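# Unpeg postcards, stack them on mat, box the clothespins

## Task

Remove every postcard from the line and lay them flat in a single stack on the mat, then place all the clothespins inside the box.

## Robot and tools

Robot: two arms, left_arm and right_arm, each with a two-finger parallel gripper and a wrist camera. Calibrated base positions (scene frame): left_arm at (-0.033, +0.272, 0) m, right_arm at (+0.027, -0.361, 0) m, each yawed very slightly. A camera stand sits behind them. Cameras: cam_high, cam_low, cam_left_wrist, cam_right_wrist, each 896x504.

Frames. Scene frame: origin on the table surface halfway between the nominal bases, +x out across the table, +y toward left_arm, +z up. Arm names do not match image left/right. Reported hand positions, velocities and targets use the scene frame. Offsets in commands use the axes of that arm's own Hand target. Gripper axes: fingers extend along +z, close and open along y. end_effector_position is the point between the pads, roughly 1 cm short of the tips. Reported poses may be wrong by a few cm, worse when the arm reaches far.

Command rows. Every moving call uses rows of 14 numbers, all in [-1, 1], always for both arms: left dx, dy, dz, rx, ry, rz, opening, then right dx, dy, dz, rx, ry, rz, opening. The first six per arm are an offset (not a pose) from that arm's Hand target as it was when the action or move began, along that target's axes; 1.0 equals 0.6 m for dx/dy/dz or 180 degrees for the rotation vector rx/ry/rz. Offsets are not chained row to row; each is measured from the same start, but a new call starts from the new Hand target, so sending the same offset again moves further. Six zeros re-requests the current Hand target. Opening is absolute: +1 fully open (0.093 m), -1 closed. A 0 is a real opening command, so resend an arm's current opening to leave its gripper alone.

execute_actions(actions, cameras): actions is a list of actions; each action is up to 15 rows, one per 1/30 s step, and a short action repeats its final row to fill 15 steps (0.5 s). Images appear only for an empty list or when cameras names them (["all"] for every camera). An unknown camera name voids the call. An empty list also reports the scene number and fields usually omitted.

move(target, speed, blend, opening_speed, grip_force, blocking, cameras): drives grippers in straight lines toward target, one 14-number row or a list of up to 15 rows, each an offset from the starting Hand targets (not from the previous row). speed in m/s, 0.002 to 2.9 (default 0.25), one value or one per row; rotation limited to twice that in rad/s. blend in m rounds corners between rows (0 = stop at each). opening_speed: rate of opening change per second on the -1..+1 scale, at least 0.2. grip_force: per-pad force cap, 10 to 50 N, one value or one per arm; persists; lower values close slowly. blocking=false returns after about 0.5 s while the move continues. Whole move is capped at 10 s. Paths do not avoid obstacles or the other arm; faster moves lag, overshoot and hit harder. Avoid paths passing near an arm's own base (may flip its shoulder). The result adds a move: line: done, off_target, moving, held, fault, plus limits (paced = pose clipped, held = steps withheld). done means within 10 mm and 2 degrees; it says nothing about contact.

wait(seconds 0-10, cameras): scene runs with last commands held. stop(cameras): brakes a running move. zoom_image(camera, region [x0,y0,x1,y1] pixels, max 504x504) from the latest image of that camera. read_manual(section) gives only licence text. finished_scene(scene 1 or 2) ends the scene permanently; only call it once the postcards lie stacked flat on the mat and every clothespin is in the box, stable without the robot.

Reading results. Hand target is the last commanded pose after clipping; orientation is clipped to within 40 degrees of the measured one each step. Grippers often stop short or sag, especially at long reach; check position and tilt after each move and send the remaining difference as an offset. Tiny moves may not happen or go sideways. Tool commands shows current commands. grip_measured: motor position on the opening scale; pads meet near -0.94, each mm of object width adds about 0.0208; may read up to 0.02 high. To grasp a rigid part firmly, send about 0.24 below the reading matching its width; keep sending that value to hold; send well above it to release. Soft parts crush with lower values; a sudden large closing jump spikes force. Joint velocities 'within noise' means still. Joint torques include gravity and offsets. Joint positions end with finger gap in metres.

Avoid: dropping parts or releasing moving ones, slamming or pushing hard on the table or fixed things, anything falling or left off the table (fails the task), arms or grippers touching each other (clearance check won't catch gripper contact; a moderate hit can fail the scene; never close one gripper on the other's fingers), strain on wrist camera cables, arm stops. Motor heat builds from holding loads, stretching out, or pressing at unreachable poses; MOTOR HOT at 75 °C, fold-up fault at 90 °C, collapse at 100 °C. Thinking time lets the scene run. Loose objects may be nudged occasionally.

Each tool is called after ">>>" by a JSON object that holds its "api" and its "payload", one argument or row to a line.

## Session

>>> {"api": "execute_actions", "payload": {
  "actions": []
}}

Scene clock: 0.00 s.
left_arm: end_effector_position=(+0.3511, +0.2557, +0.1200) grip_measured=+1.000 end_effector_quat_wxyz=(+0.642, +0.041, +0.765, -0.018) | right_arm: end_effector_position=(+0.3902, -0.3887, +0.1062) grip_measured=+1.000 end_effector_quat_wxyz=(+0.640, +0.113, +0.757, -0.057)
Joint positions: left_arm=[-0.045 1.55 0.289 1.085 0.067 0.037 0.093] | right_arm=[0.023 1.582 0.206 1.195 0.289 0.112 0.093]
Joint velocities: within noise
Joint torques (N m): no reading
Motor temperatures (°C): left_arm=[35 42 40 42 32 32 32] | right_arm=[33 42 38 42 31 30 31]
Heat: left arm: 42 °C; right arm: 42 °C.
Hand target: left_arm +0.3525, +0.2558, +0.1231; +0.645, +0.041, +0.763, -0.018 | right_arm +0.3919, -0.3885, +0.1103; +0.645, +0.114, +0.753, -0.055
Tool commands: left_gripper/opening=+1.0 right_gripper/opening=+1.0

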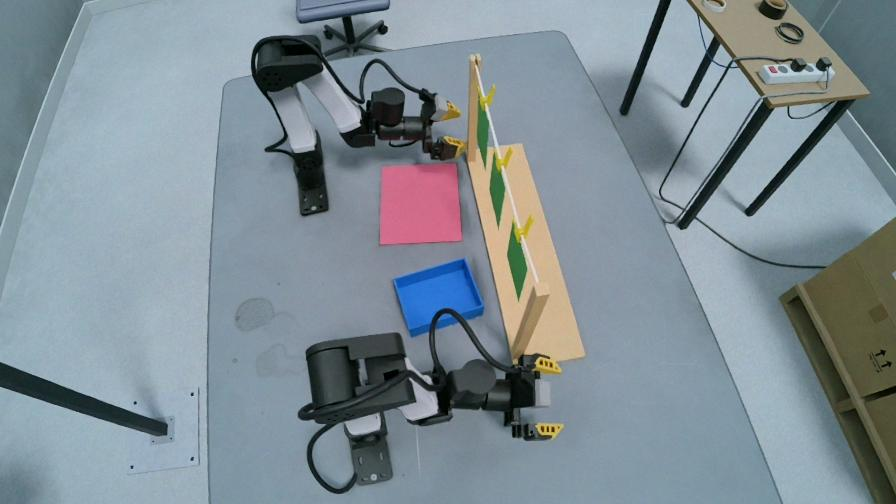

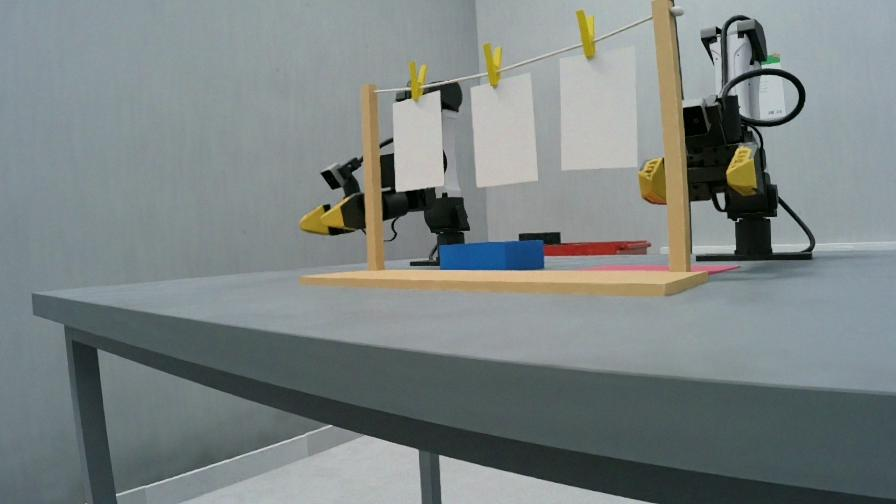

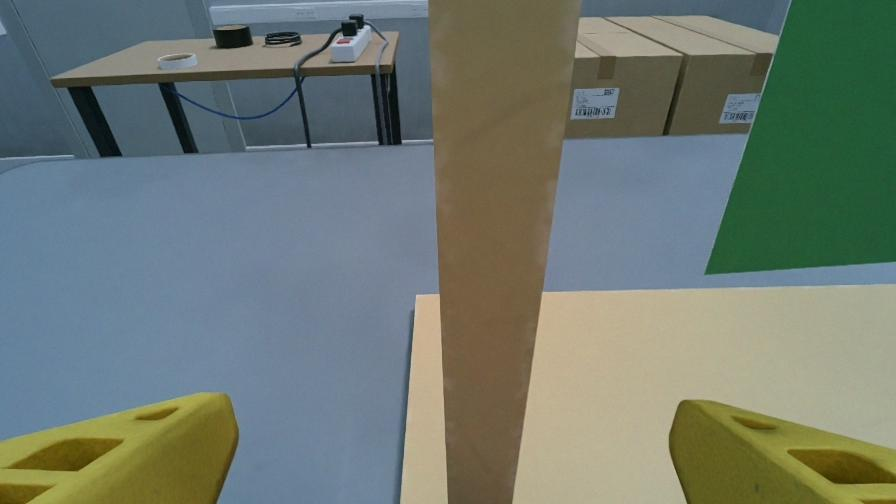

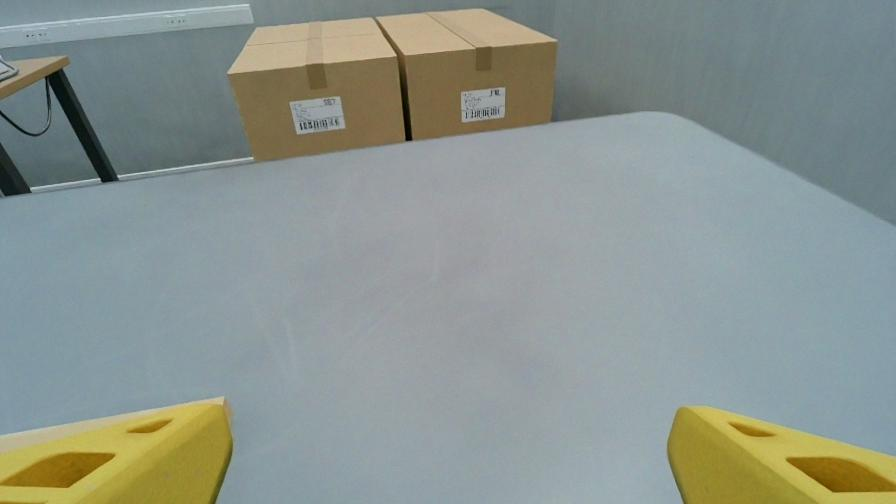

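>>> {"api": "zoom_image", "payload": {
  "camera": "cam_low",
  "region": [290, 0, 794, 300]
}}

>>> {"api": "zoom_image", "payload": {
  "camera": "cam_high",
  "region": [370, 40, 600, 370]
}}

Scaled by 1.000.

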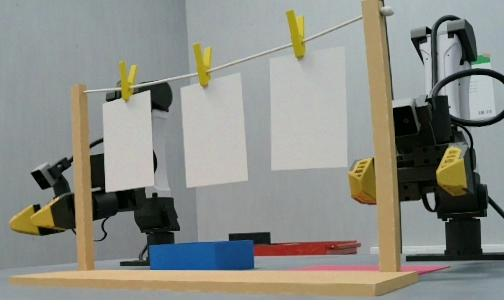

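Scaled by 1.527.

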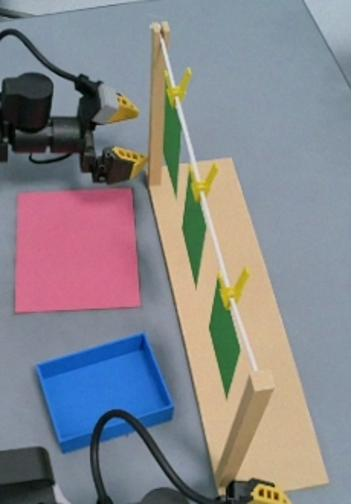

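>>> {"api": "move", "payload": {
  "target": [-0.3208,-0.0958,-0.1853,-0.0264,-0.053,-0.0102,1, -0.3248,0.0725,-0.2602,-0.076,-0.0485,-0.0265,1],
  "cameras": ["all"]
}}

Scene clock: 57.90 s.
left_arm: end_effector_position=(+0.2698, +0.1999, +0.3208) grip_measured=+1.000 end_effector_quat_wxyz=(+0.702, +0.011, +0.712, +0.007) | right_arm: end_effector_position=(+0.2814, -0.3295, +0.3185) grip_measured=+1.000 end_effector_quat_wxyz=(+0.699, -0.004, +0.715, -0.002)
Joint positions: left_arm=[-0.518 0.756 0.633 0.108 -0.48 0.018 0.093] | right_arm=[0.316 0.458 0.599 -0.166 0.347 -0.001 0.093]
Joint torques (N m): left_arm=[-0.14 -0.1 10.66 2.34 -0.02 -0.21] | right_arm=[0.39 1.5 8.05 2.78 0.04 0.03]
Motor temperatures (°C): left_arm=[34 44 44 53 31 31 32] | right_arm=[33 42 39 47 31 29 30]
Heat: left arm: 53 °C; right arm: 47 °C.
Hand target: left_arm +0.2701, +0.1999, +0.3301; +0.707, +0.000, +0.707, +0.000 | right_arm +0.2802, -0.3300, +0.3303; +0.707, +0.001, +0.707, -0.001
Off the commanded pose: left_arm 0.009 m, 2 deg | right_arm 0.012 m, 1 deg.
move: off_target (right_arm)

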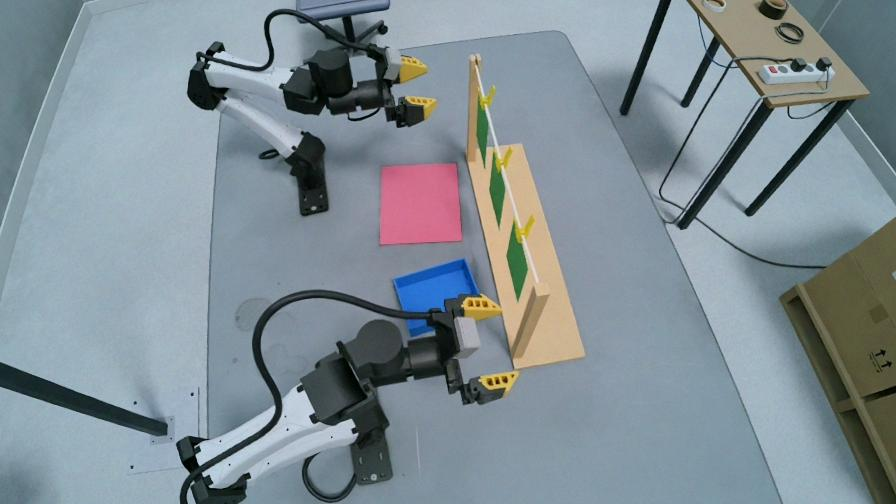

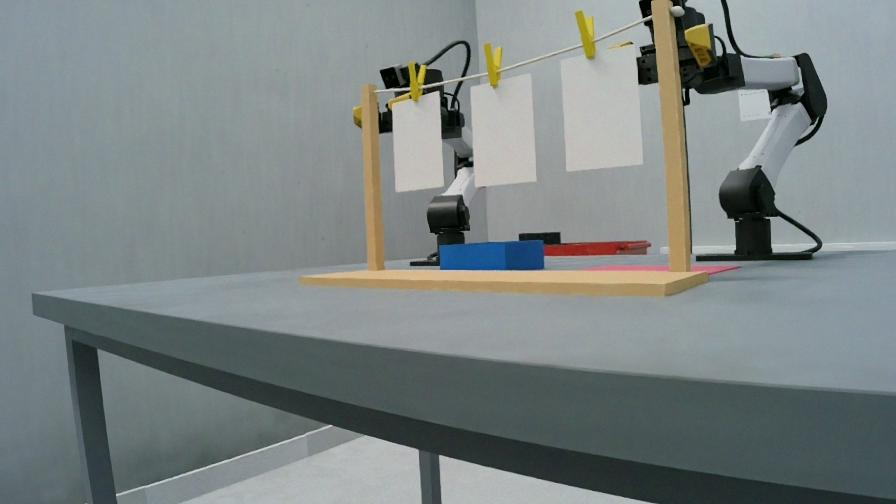

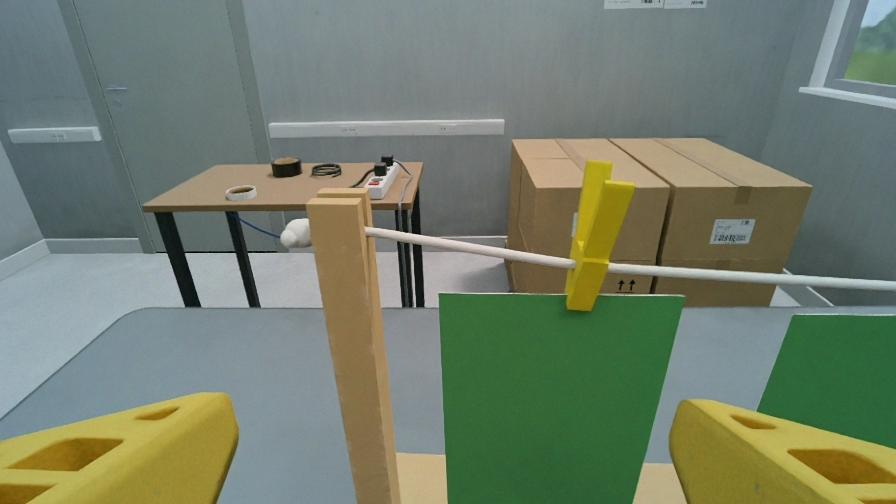

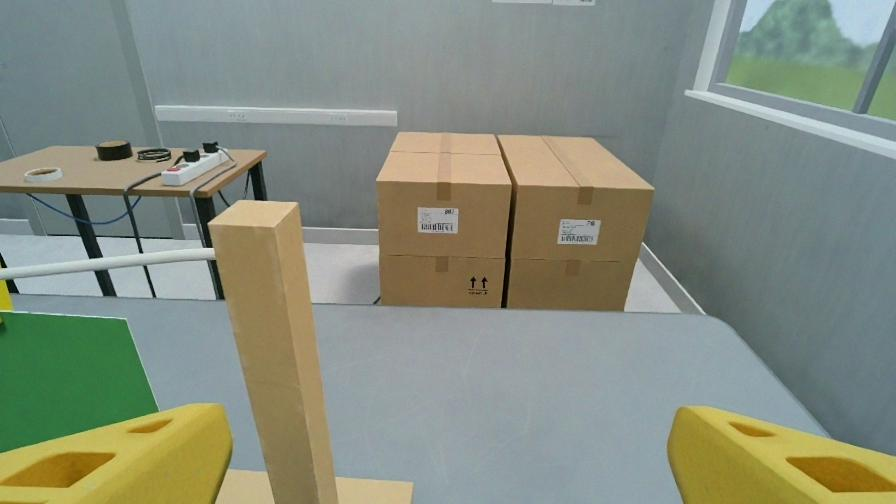

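>>> {"api": "zoom_image", "payload": {
  "camera": "cam_left_wrist",
  "region": [430, 140, 720, 340]
}}

>>> {"api": "zoom_image", "payload": {
  "camera": "cam_low",
  "region": [360, 0, 700, 200]
}}

>>> {"api": "zoom_image", "payload": {
  "camera": "cam_high",
  "region": [460, 40, 600, 180]
}}

>>> {"api": "zoom_image", "payload": {
  "camera": "cam_high",
  "region": [460, 180, 600, 320]
}}

Scaled by 1.738.

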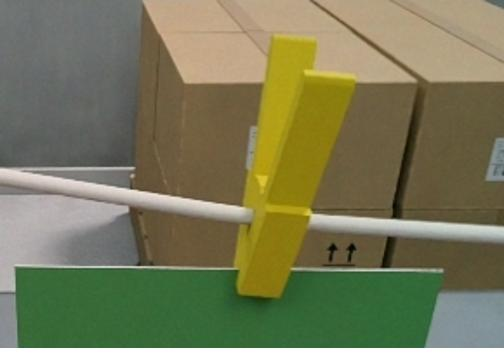

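Scaled by 1.482.

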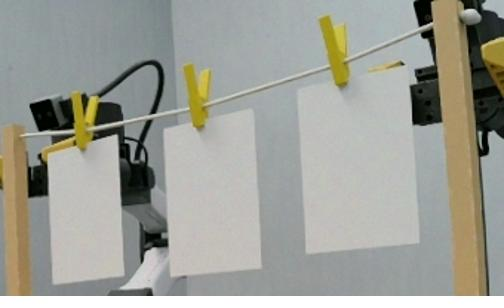

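Scaled by 3.600.

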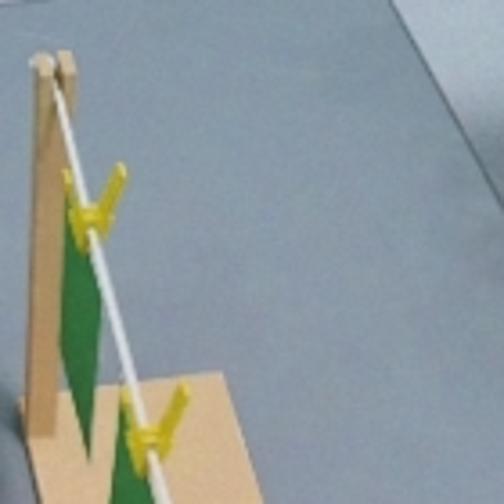

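Scaled by 3.600.

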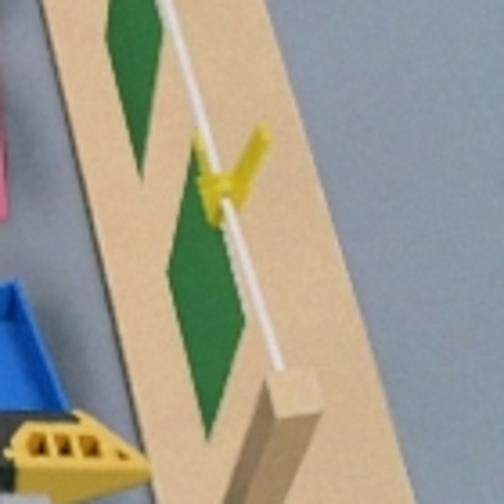

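>>> {"api": "zoom_image", "payload": {
  "camera": "cam_left_wrist",
  "region": [540, 150, 660, 320]
}}

>>> {"api": "zoom_image", "payload": {
  "camera": "cam_low",
  "region": [560, 0, 620, 70]
}}

>>> {"api": "zoom_image", "payload": {
  "camera": "cam_low",
  "region": [470, 30, 530, 100]
}}

>>> {"api": "zoom_image", "payload": {
  "camera": "cam_high",
  "region": [500, 205, 550, 255]
}}

Scaled by 2.965.

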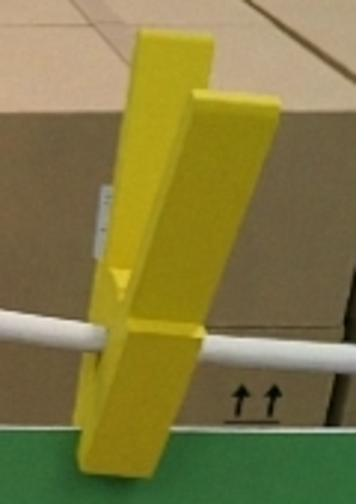

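Scaled by 7.200.

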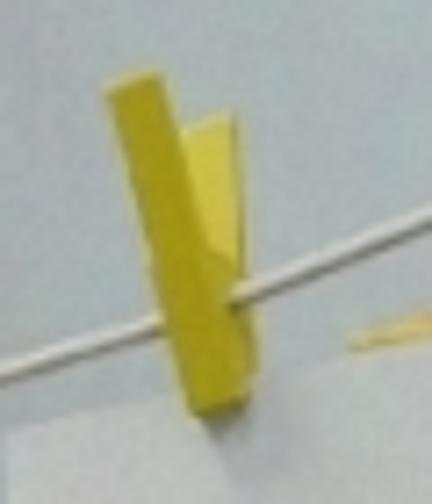

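Scaled by 7.200.

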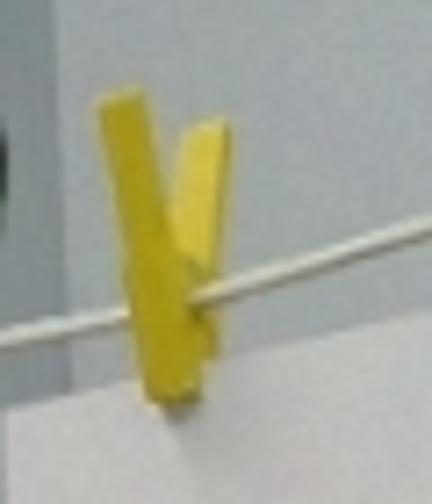

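Scaled by 10.080.

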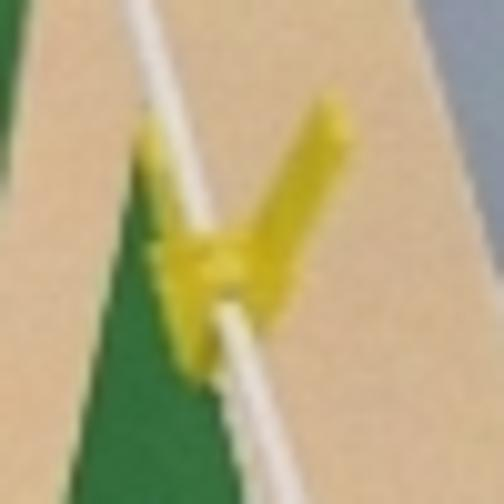

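>>> {"api": "move", "payload": {
  "target": [0.05,-0.1333,-0.0833,0,0.3333,0,1, 0,0,0,0,0.2,0,1],
  "cameras": ["all"]
}}

Scene clock: 113.03 s.
left_arm: end_effector_position=(+0.2204, +0.1214, +0.2961) grip_measured=+1.000 end_effector_quat_wxyz=(+0.259, +0.007, +0.966, +0.007) | right_arm: end_effector_position=(+0.2802, -0.3308, +0.3219) grip_measured=+1.000 end_effector_quat_wxyz=(+0.448, -0.004, +0.894, -0.009)
Joint positions: left_arm=[-0.764 1.441 1.764 -1.495 -0.349 -0.646 0.093] | right_arm=[0.236 0.912 1.29 -1.04 0.229 0.15 0.093]
Joint torques (N m): left_arm=[0.14 -3.52 8.68 1.18 -0.02 -0.19] | right_arm=[-0.96 -0.16 7.41 2.4 -0.17 0.11]
Motor temperatures (°C): left_arm=[34 41 53 56 31 31 31] | right_arm=[33 41 45 47 31 29 30]
Heat: left arm: 56 °C; right arm: 47 °C.
Hand target: left_arm +0.2202, +0.1197, +0.2999; +0.259, +0.000, +0.966, +0.000 | right_arm +0.2802, -0.3300, +0.3303; +0.454, +0.001, +0.891, +0.000
Off the commanded pose: left_arm 0.004 m, 1 deg | right_arm 0.008 m, 1 deg.
move: done

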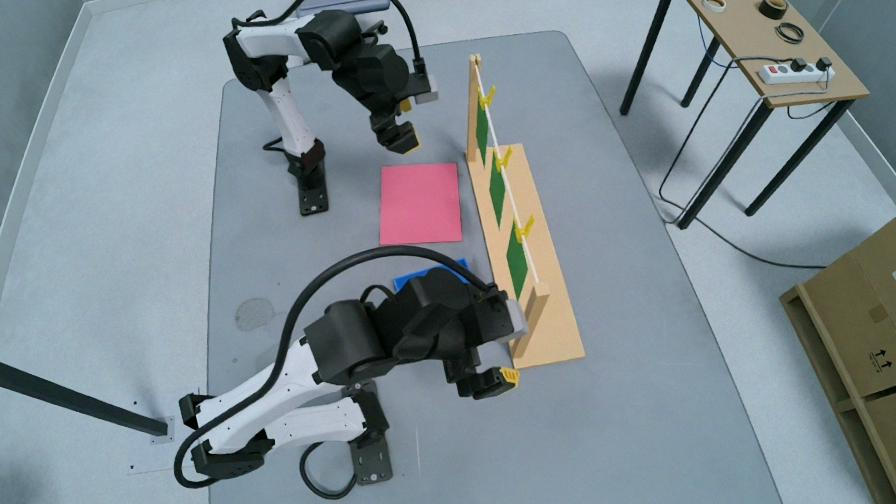

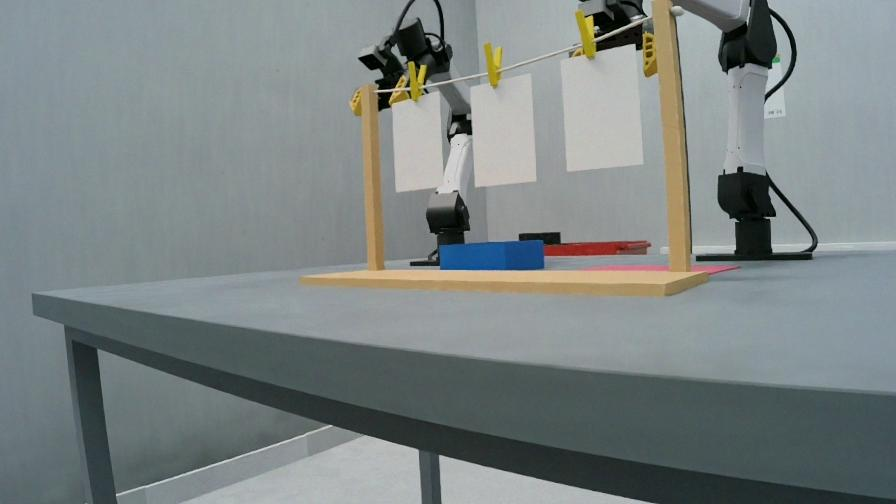

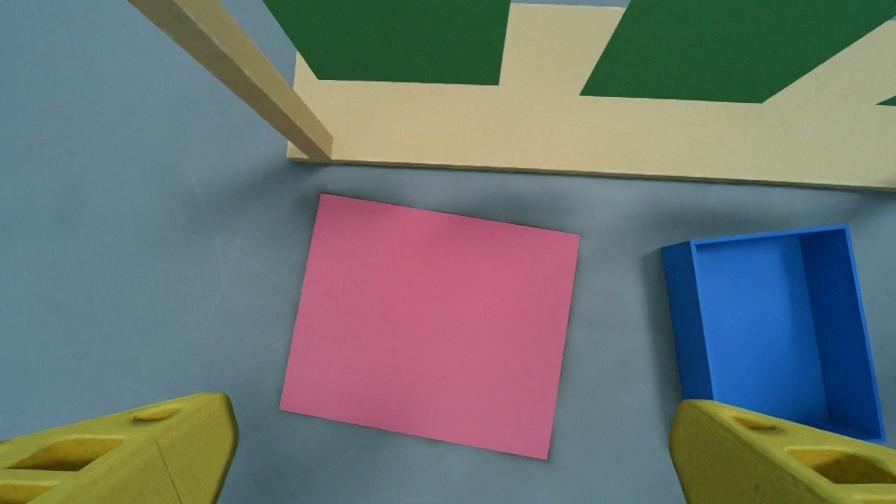

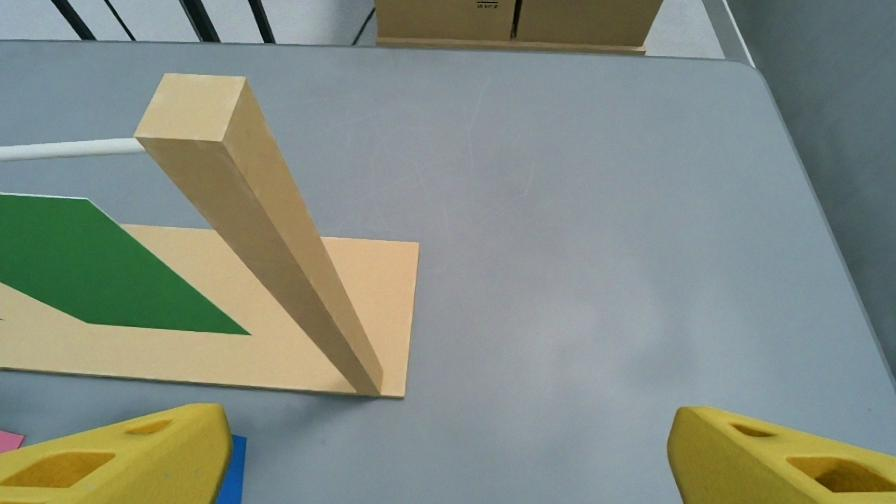

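>>> {"api": "move", "payload": {
  "target": [
    [-0.06,0.25,-0.001,0,-0.1,0,1, 0.1465,0.3833,-0.0588,0.0143,-0.1632,-0.2658,1],
    [-0.0972,0.4,-0.0017,0,-0.1667,0,1, 0.1957,0.72,0.1995,0.0285,-0.3264,-0.5316,1]
  ],
  "blend": [0.05,0],
  "speed": 0.3,
  "cameras": ["all"]
}}

Scene clock: 184.40 s.
left_arm: end_effector_position=(+0.2684, +0.3587, +0.3336) grip_measured=+1.000 end_effector_quat_wxyz=(+0.501, -0.007, +0.865, +0.000) | right_arm: end_effector_position=(+0.3060, +0.0961, +0.1541) grip_measured=+1.000 end_effector_quat_wxyz=(+0.620, -0.628, +0.302, -0.360)
Joint positions: left_arm=[0.471 1.059 1.289 -0.808 0.424 0.254 0.093] | right_arm=[1.17 2.102 0.982 1.155 0.607 -1.668 0.093]
Joint torques (N m): left_arm=[0.79 -1.5 6.68 2.35 0.38 0.13] | right_arm=[-0.85 -7.92 6.53 3.09 -0.32 0.07]
Motor temperatures (°C): left_arm=[33 40 51 47 30 30 31] | right_arm=[33 40 44 46 31 29 30]
Heat: left arm: 51 °C; right arm: 46 °C.
Hand target: left_arm +0.2700, +0.3598, +0.3302; +0.500, +0.000, +0.866, +0.001 | right_arm +0.3087, +0.1021, +0.1650; +0.639, -0.613, +0.299, -0.355
Off the commanded pose: left_arm 0.004 m, 1 deg | right_arm 0.013 m, 3 deg.
move: off_target (right_arm)

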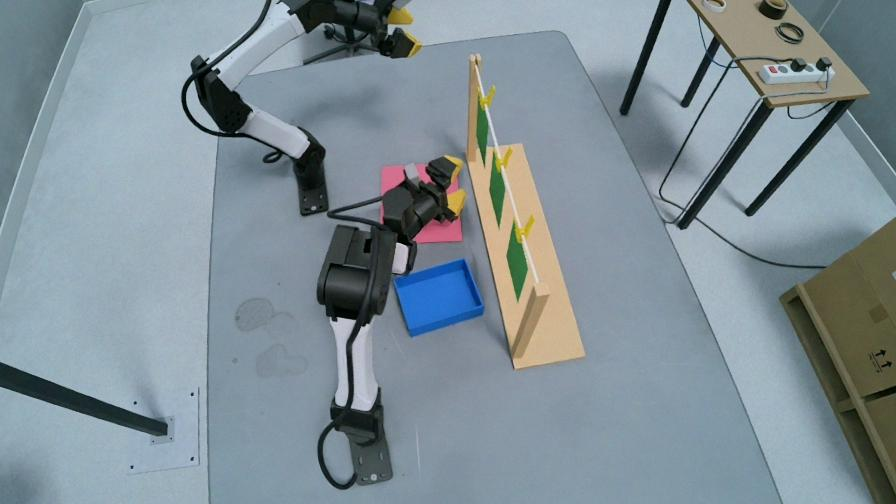

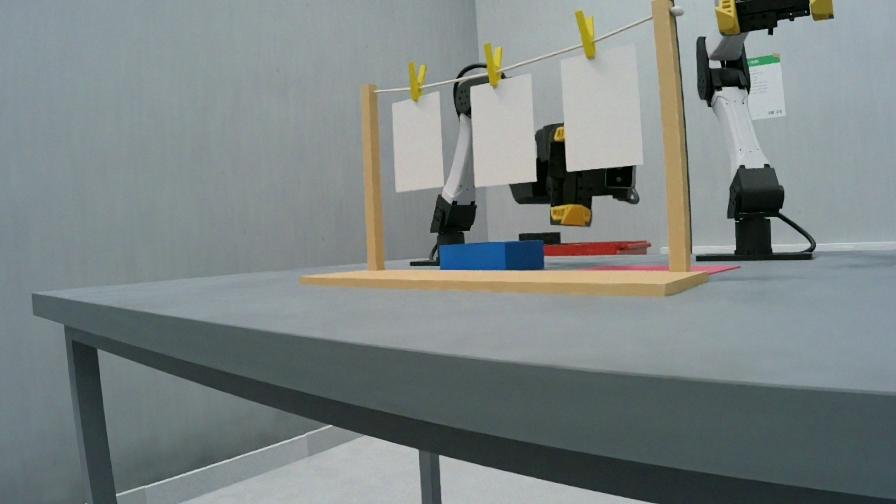

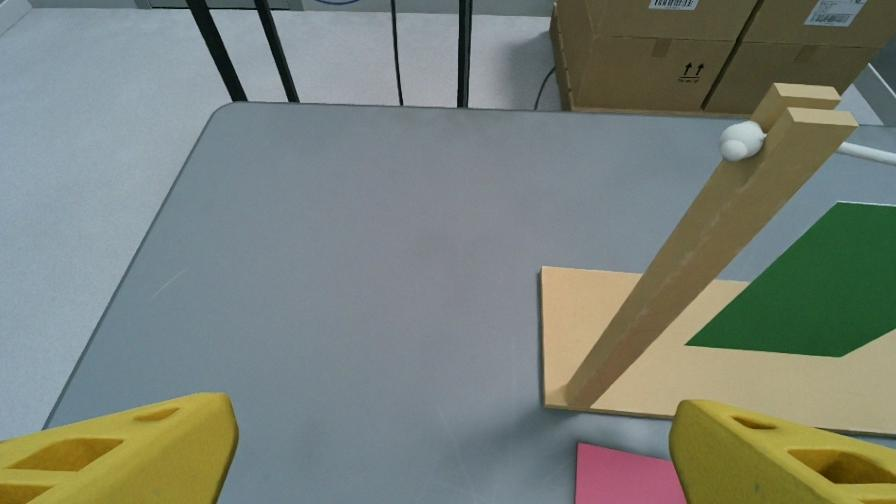

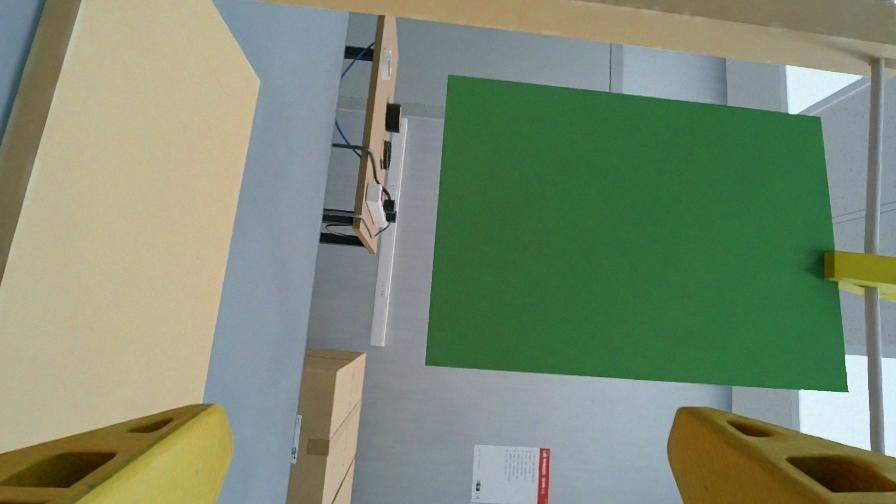

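>>> {"api": "move", "payload": {
  "target": [0,0,0,0,0,0,1, -0.0672,-0.027,0.0953,0.0934,0.0152,-0.0679,1],
  "speed": 0.1,
  "cameras": ["cam_low","cam_right_wrist","cam_left_wrist"]
}}

Scene clock: 253.40 s.
left_arm: end_effector_position=(+0.2684, +0.3586, +0.3336) grip_measured=+1.000 end_effector_quat_wxyz=(+0.501, -0.007, +0.865, +0.000) | right_arm: end_effector_position=(+0.3298, +0.1709, +0.1606) grip_measured=+1.000 end_effector_quat_wxyz=(+0.641, -0.575, +0.188, -0.473)
Joint positions: left_arm=[0.471 1.059 1.289 -0.808 0.425 0.255 0.093] | right_arm=[1.166 2.477 1.416 1.383 0.558 -2.066 0.093]
Joint torques (N m): left_arm=[0.8 -1.68 7.06 2.31 0.38 0.12] | right_arm=[-1.07 -10.33 6.64 3.55 -0.38 0.02]
Motor temperatures (°C): left_arm=[33 38 50 52 30 30 31] | right_arm=[33 45 43 49 31 29 30]
Heat: left arm: 52 °C; right arm: 49 °C.
Hand target: left_arm +0.2700, +0.3598, +0.3302; +0.500, +0.000, +0.866, +0.001 | right_arm +0.3311, +0.1678, +0.1830; +0.673, -0.533, +0.193, -0.475
Off the commanded pose: left_arm 0.004 m, 1 deg | right_arm 0.023 m, 6 deg.
move: off_target (right_arm)
Images, in order (width x height): cam_low 896x504, cam_left_wrist 896x504, cam_right_wrist 896x504.

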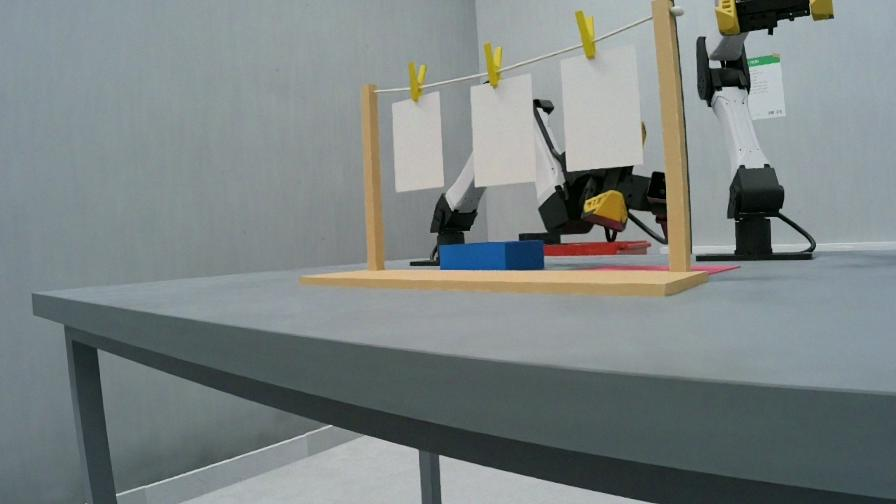

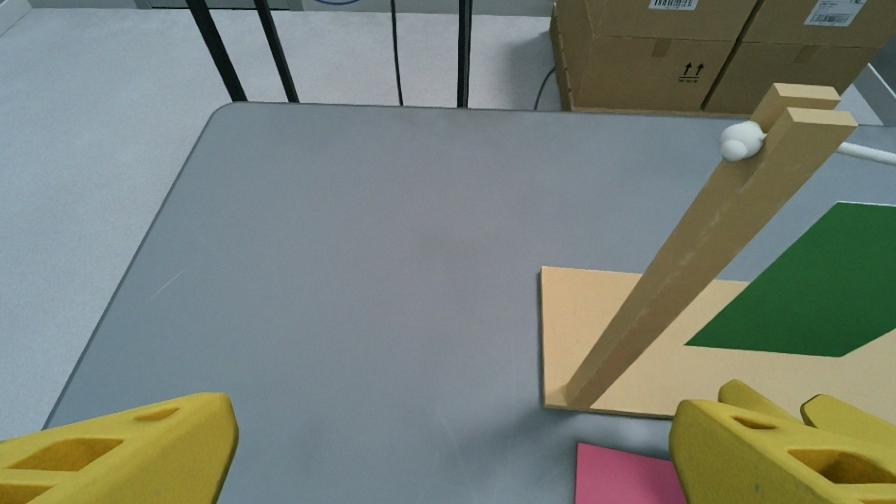

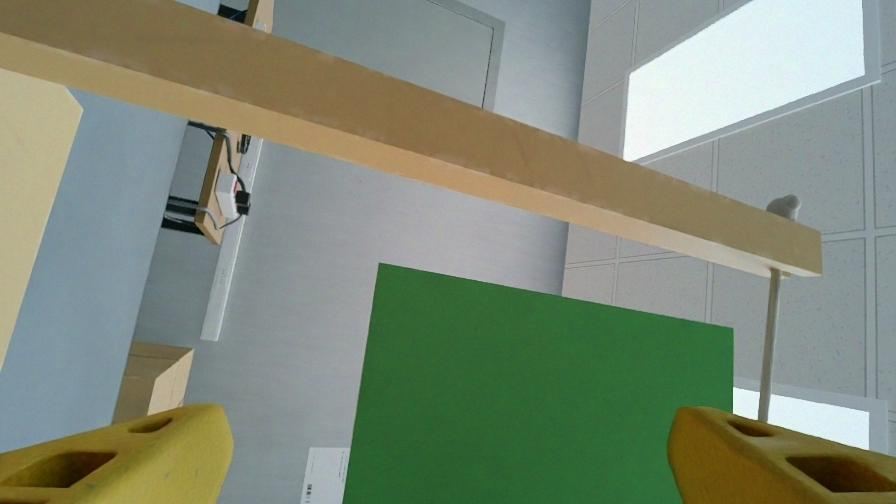

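>>> {"api": "move", "payload": {
  "target": [0,0,0,0,0,0,1, 0.0435,0.0002,0.0382,-0.0324,-0.0077,0.023,1],
  "speed": 0.06,
  "cameras": ["cam_low","cam_right_wrist"]
}}

Scene clock: 283.17 s.
left_arm: end_effector_position=(+0.2684, +0.3586, +0.3336) grip_measured=+1.000 end_effector_quat_wxyz=(+0.501, -0.007, +0.865, +0.000) | right_arm: end_effector_position=(+0.3618, +0.1596, +0.1736) grip_measured=+1.000 end_effector_quat_wxyz=(+0.646, -0.581, +0.227, -0.440)
Joint positions: left_arm=[0.471 1.059 1.289 -0.808 0.425 0.255 0.093] | right_arm=[1.101 2.409 1.416 1.251 0.521 -1.926 0.093]
Joint torques (N m): left_arm=[0.58 -1.58 6.95 2.35 0.41 0.07] | right_arm=[-0.73 -14.09 4.96 2.6 -0.38 0.22]
Motor temperatures (°C): left_arm=[33 38 49 52 30 30 31] | right_arm=[33 52 41 53 31 29 30]
Heat: left arm: 52 °C; right arm: 53 °C.
Hand target: left_arm +0.2700, +0.3598, +0.3302; +0.500, +0.000, +0.866, +0.001 | right_arm +0.3611, +0.1580, +0.1974; +0.664, -0.565, +0.228, -0.434
Off the commanded pose: left_arm 0.004 m, 1 deg | right_arm 0.024 m, 3 deg.
move: off_target (right_arm)
Images, in order (width x height): cam_low 896x504, cam_right_wrist 896x504.

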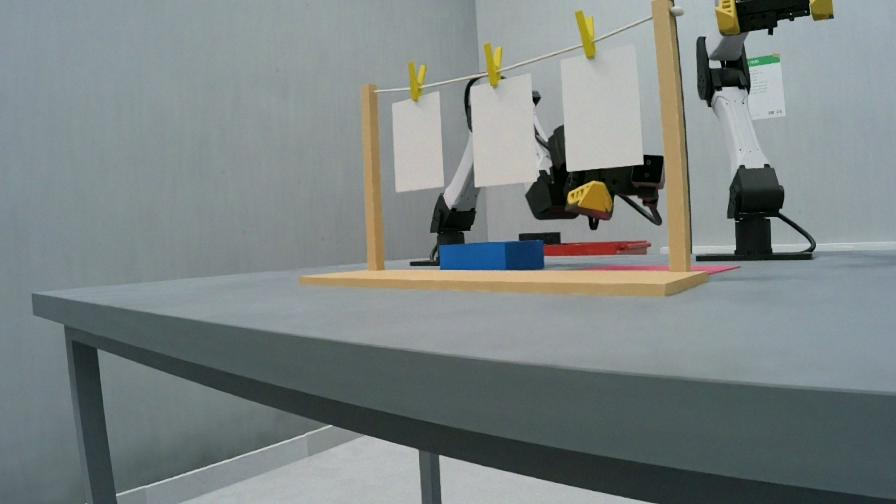

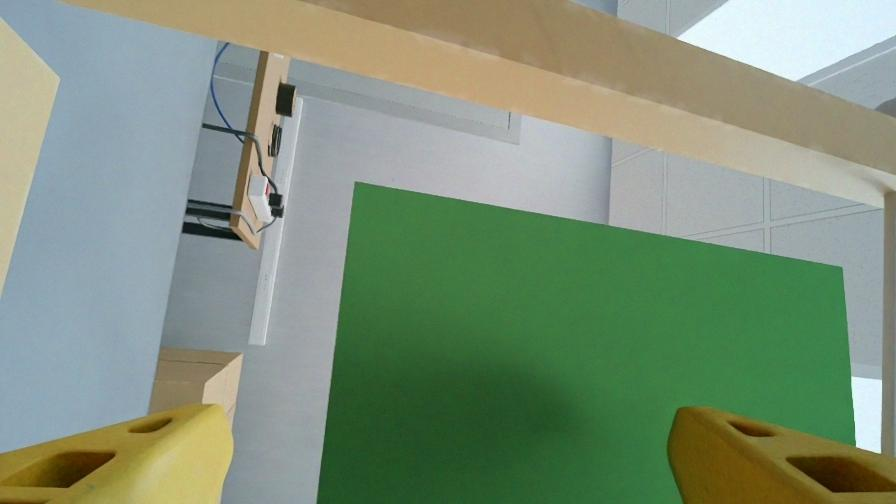

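>>> {"api": "move", "payload": {
  "target": [0,0,0,0,0,0,1, 0.005,-0.0253,0.0069,0,0,0,1],
  "speed": 0.06,
  "cameras": ["cam_low","cam_right_wrist"]
}}

Scene clock: 312.93 s.
left_arm: end_effector_position=(+0.2684, +0.3586, +0.3336) grip_measured=+1.000 end_effector_quat_wxyz=(+0.501, -0.007, +0.865, +0.000) | right_arm: end_effector_position=(+0.3617, +0.1594, +0.1883) grip_measured=+1.000 end_effector_quat_wxyz=(+0.645, -0.582, +0.227, -0.439)
Joint positions: left_arm=[0.471 1.059 1.289 -0.808 0.425 0.255 0.093] | right_arm=[1.101 2.369 1.416 1.207 0.52 -1.926 0.093]
Joint torques (N m): left_arm=[0.53 -1.39 6.72 2.32 0.36 0.12] | right_arm=[-0.72 -13.91 5.52 2.6 -0.37 0.21]
Motor temperatures (°C): left_arm=[33 37 49 53 29 30 31] | right_arm=[33 62 39 51 31 29 30]
Heat: left arm: 53 °C; right arm: 62 °C.
Hand target: left_arm +0.2700, +0.3598, +0.3302; +0.500, +0.000, +0.866, +0.001 | right_arm +0.3611, +0.1580, +0.2134; +0.664, -0.565, +0.228, -0.434
Off the commanded pose: left_arm 0.004 m, 1 deg | right_arm 0.025 m, 3 deg.
move: off_target (right_arm)
Images, in order (width x height): cam_low 896x504, cam_right_wrist 896x504.

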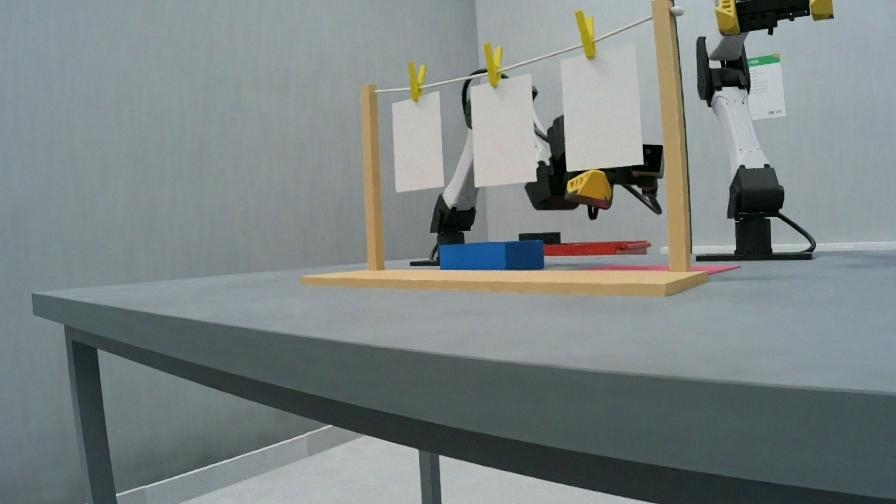

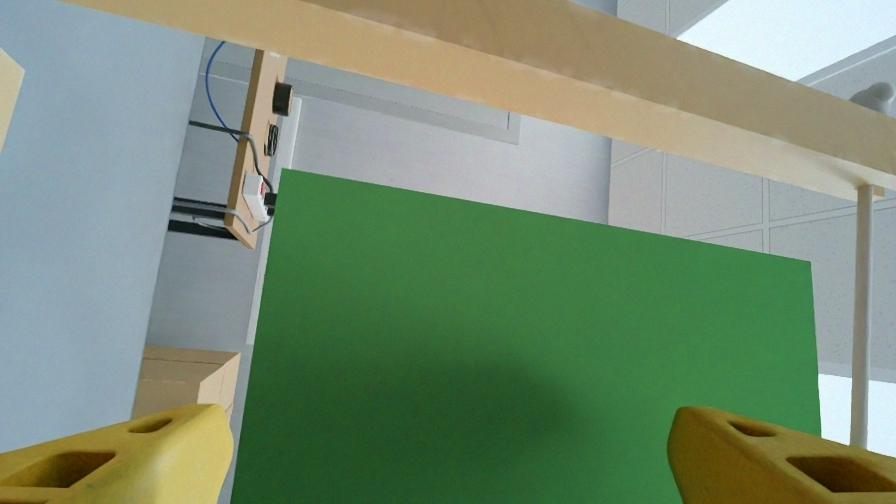

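>>> {"api": "move", "payload": {
  "target": [
    [0,0,0,0,0,0,1, -0.0073,-0.0222,-0.0115,0,0,0,1],
    [0,0,0,0,0,0,1, -0.0423,-0.0613,-0.0652,0,0,0,1],
    [0,0,0,0,0,0,1, -0.0762,-0.1318,-0.1178,0,0,0,1]
  ],
  "speed": 0.06,
  "blend": [0.005,0.01,0],
  "cameras": ["cam_low","cam_right_wrist","cam_left_wrist"]
}}

Scene clock: 330.37 s.
left_arm: end_effector_position=(+0.2684, +0.3586, +0.3336) grip_measured=+1.000 end_effector_quat_wxyz=(+0.501, -0.007, +0.865, +0.000) | right_arm: end_effector_position=(+0.2581, +0.1652, +0.2465) grip_measured=+1.000 end_effector_quat_wxyz=(+0.658, -0.575, +0.221, -0.432)
Joint positions: left_arm=[0.471 1.059 1.289 -0.808 0.425 0.255 0.093] | right_arm=[1.313 2.168 1.295 1.193 0.699 -1.995 0.093]
Joint torques (N m): left_arm=[0.69 -1.72 6.91 2.39 0.36 0.12] | right_arm=[-0.02 -12.68 4.42 2.44 -0.07 0.04]
Motor temperatures (°C): left_arm=[33 37 49 53 29 30 31] | right_arm=[33 65 39 51 31 29 30]
Heat: left arm: 53 °C; right arm: 65 °C.
Hand target: left_arm +0.2700, +0.3598, +0.3302; +0.500, +0.000, +0.866, +0.001 | right_arm +0.2562, +0.1582, +0.2616; +0.664, -0.565, +0.228, -0.434
Off the commanded pose: left_arm 0.004 m, 1 deg | right_arm 0.017 m, 2 deg.
move: off_target (right_arm)
Images, in order (width x height): cam_low 896x504, cam_left_wrist 896x504, cam_right_wrist 896x504.

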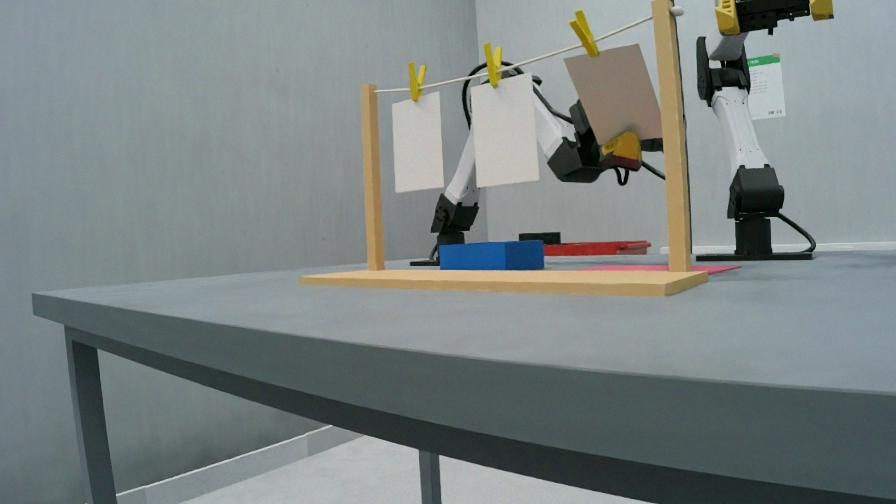

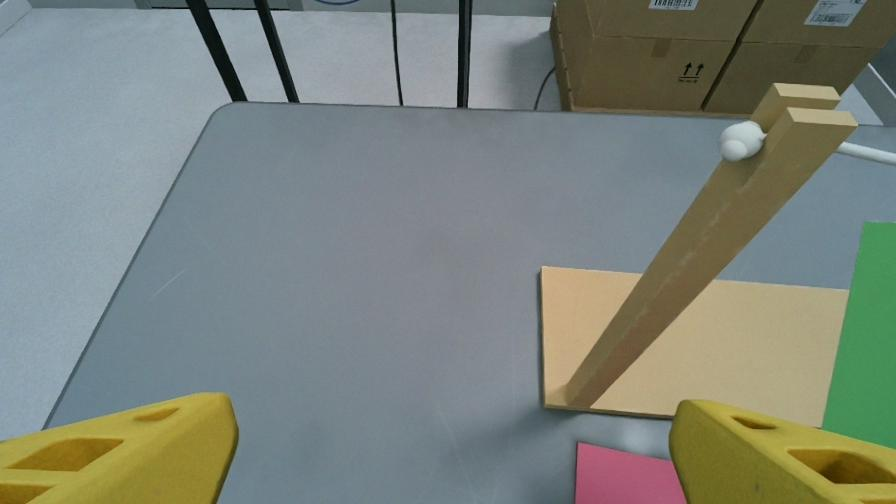

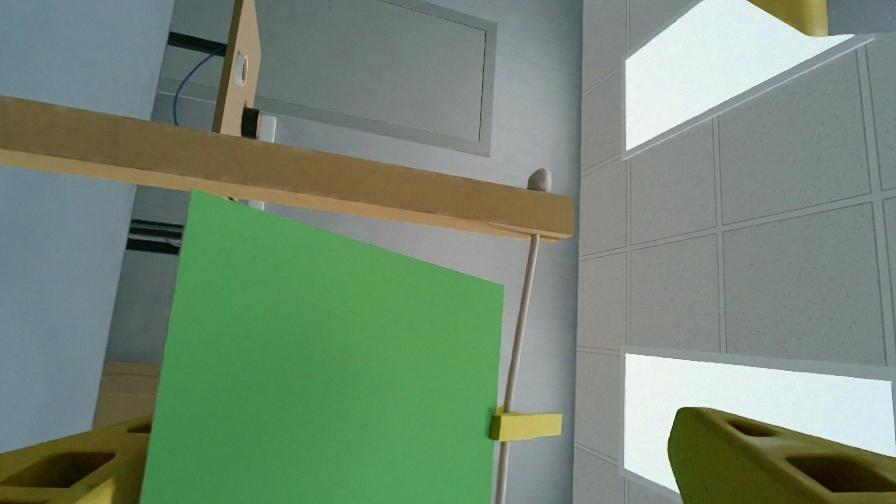

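>>> {"api": "move", "payload": {
  "target": [
    [0,0,0,0,0,0,1, -0.013,-0.0568,-0.0212,0,0,0,1],
    [0,0,0,0,0,0,1, -0.013,-0.0568,-0.0212,0,0,0,-1]
  ],
  "speed": 0.06,
  "grip_force": [50,40],
  "cameras": ["cam_low","cam_right_wrist"]
}}

Scene clock: 352.03 s.
left_arm: end_effector_position=(+0.2684, +0.3587, +0.3337) grip_measured=+1.000 end_effector_quat_wxyz=(+0.501, -0.007, +0.865, +0.000) | right_arm: end_effector_position=(+0.2331, +0.1644, +0.2704) grip_measured=-0.990 end_effector_quat_wxyz=(+0.655, -0.578, +0.219, -0.434)
Joint positions: left_arm=[0.471 1.059 1.289 -0.808 0.425 0.255 0.093] | right_arm=[1.369 2.098 1.295 1.132 0.752 -2.021 0]
Joint torques (N m): left_arm=[0.7 -1.54 6.83 2.3 0.4 0.13] | right_arm=[0.09 -12.3 5.57 2.38 -0.1 0.03]
Motor temperatures (°C): left_arm=[33 37 49 54 29 30 31] | right_arm=[32 63 39 49 31 29 30]
Heat: left arm: 54 °C; right arm: 63 °C.
Hand target: left_arm +0.2700, +0.3598, +0.3302; +0.500, +0.000, +0.866, +0.001 | right_arm +0.2311, +0.1582, +0.2891; +0.664, -0.565, +0.228, -0.434
Off the commanded pose: left_arm 0.004 m, 1 deg | right_arm 0.020 m, 2 deg.
grip_force (N): 50, 40
move: off_target (right_arm); target 2's new opening was sent with right_arm's hand 0.020 m and 2 deg from that target
Images, in order (width x height): cam_low 896x504, cam_right_wrist 896x504.

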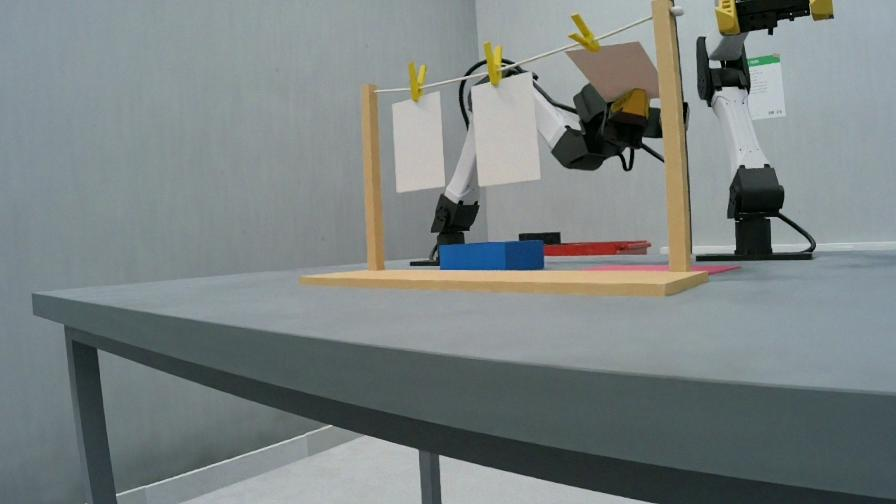

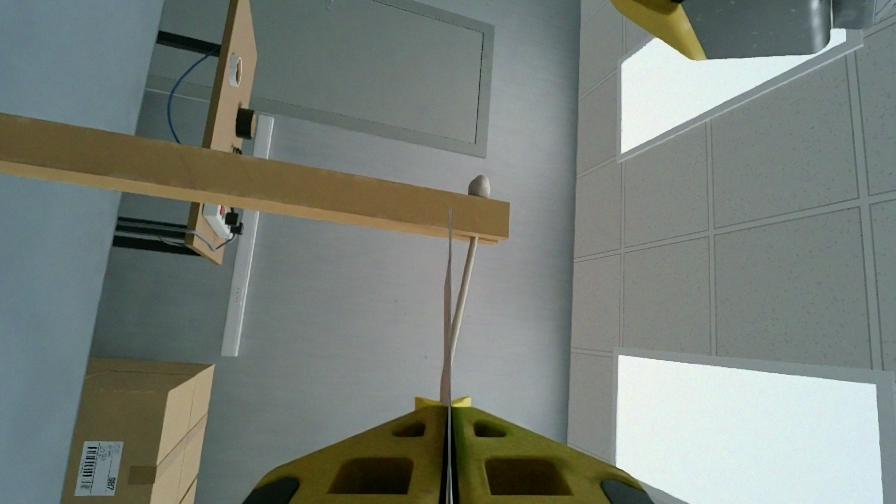

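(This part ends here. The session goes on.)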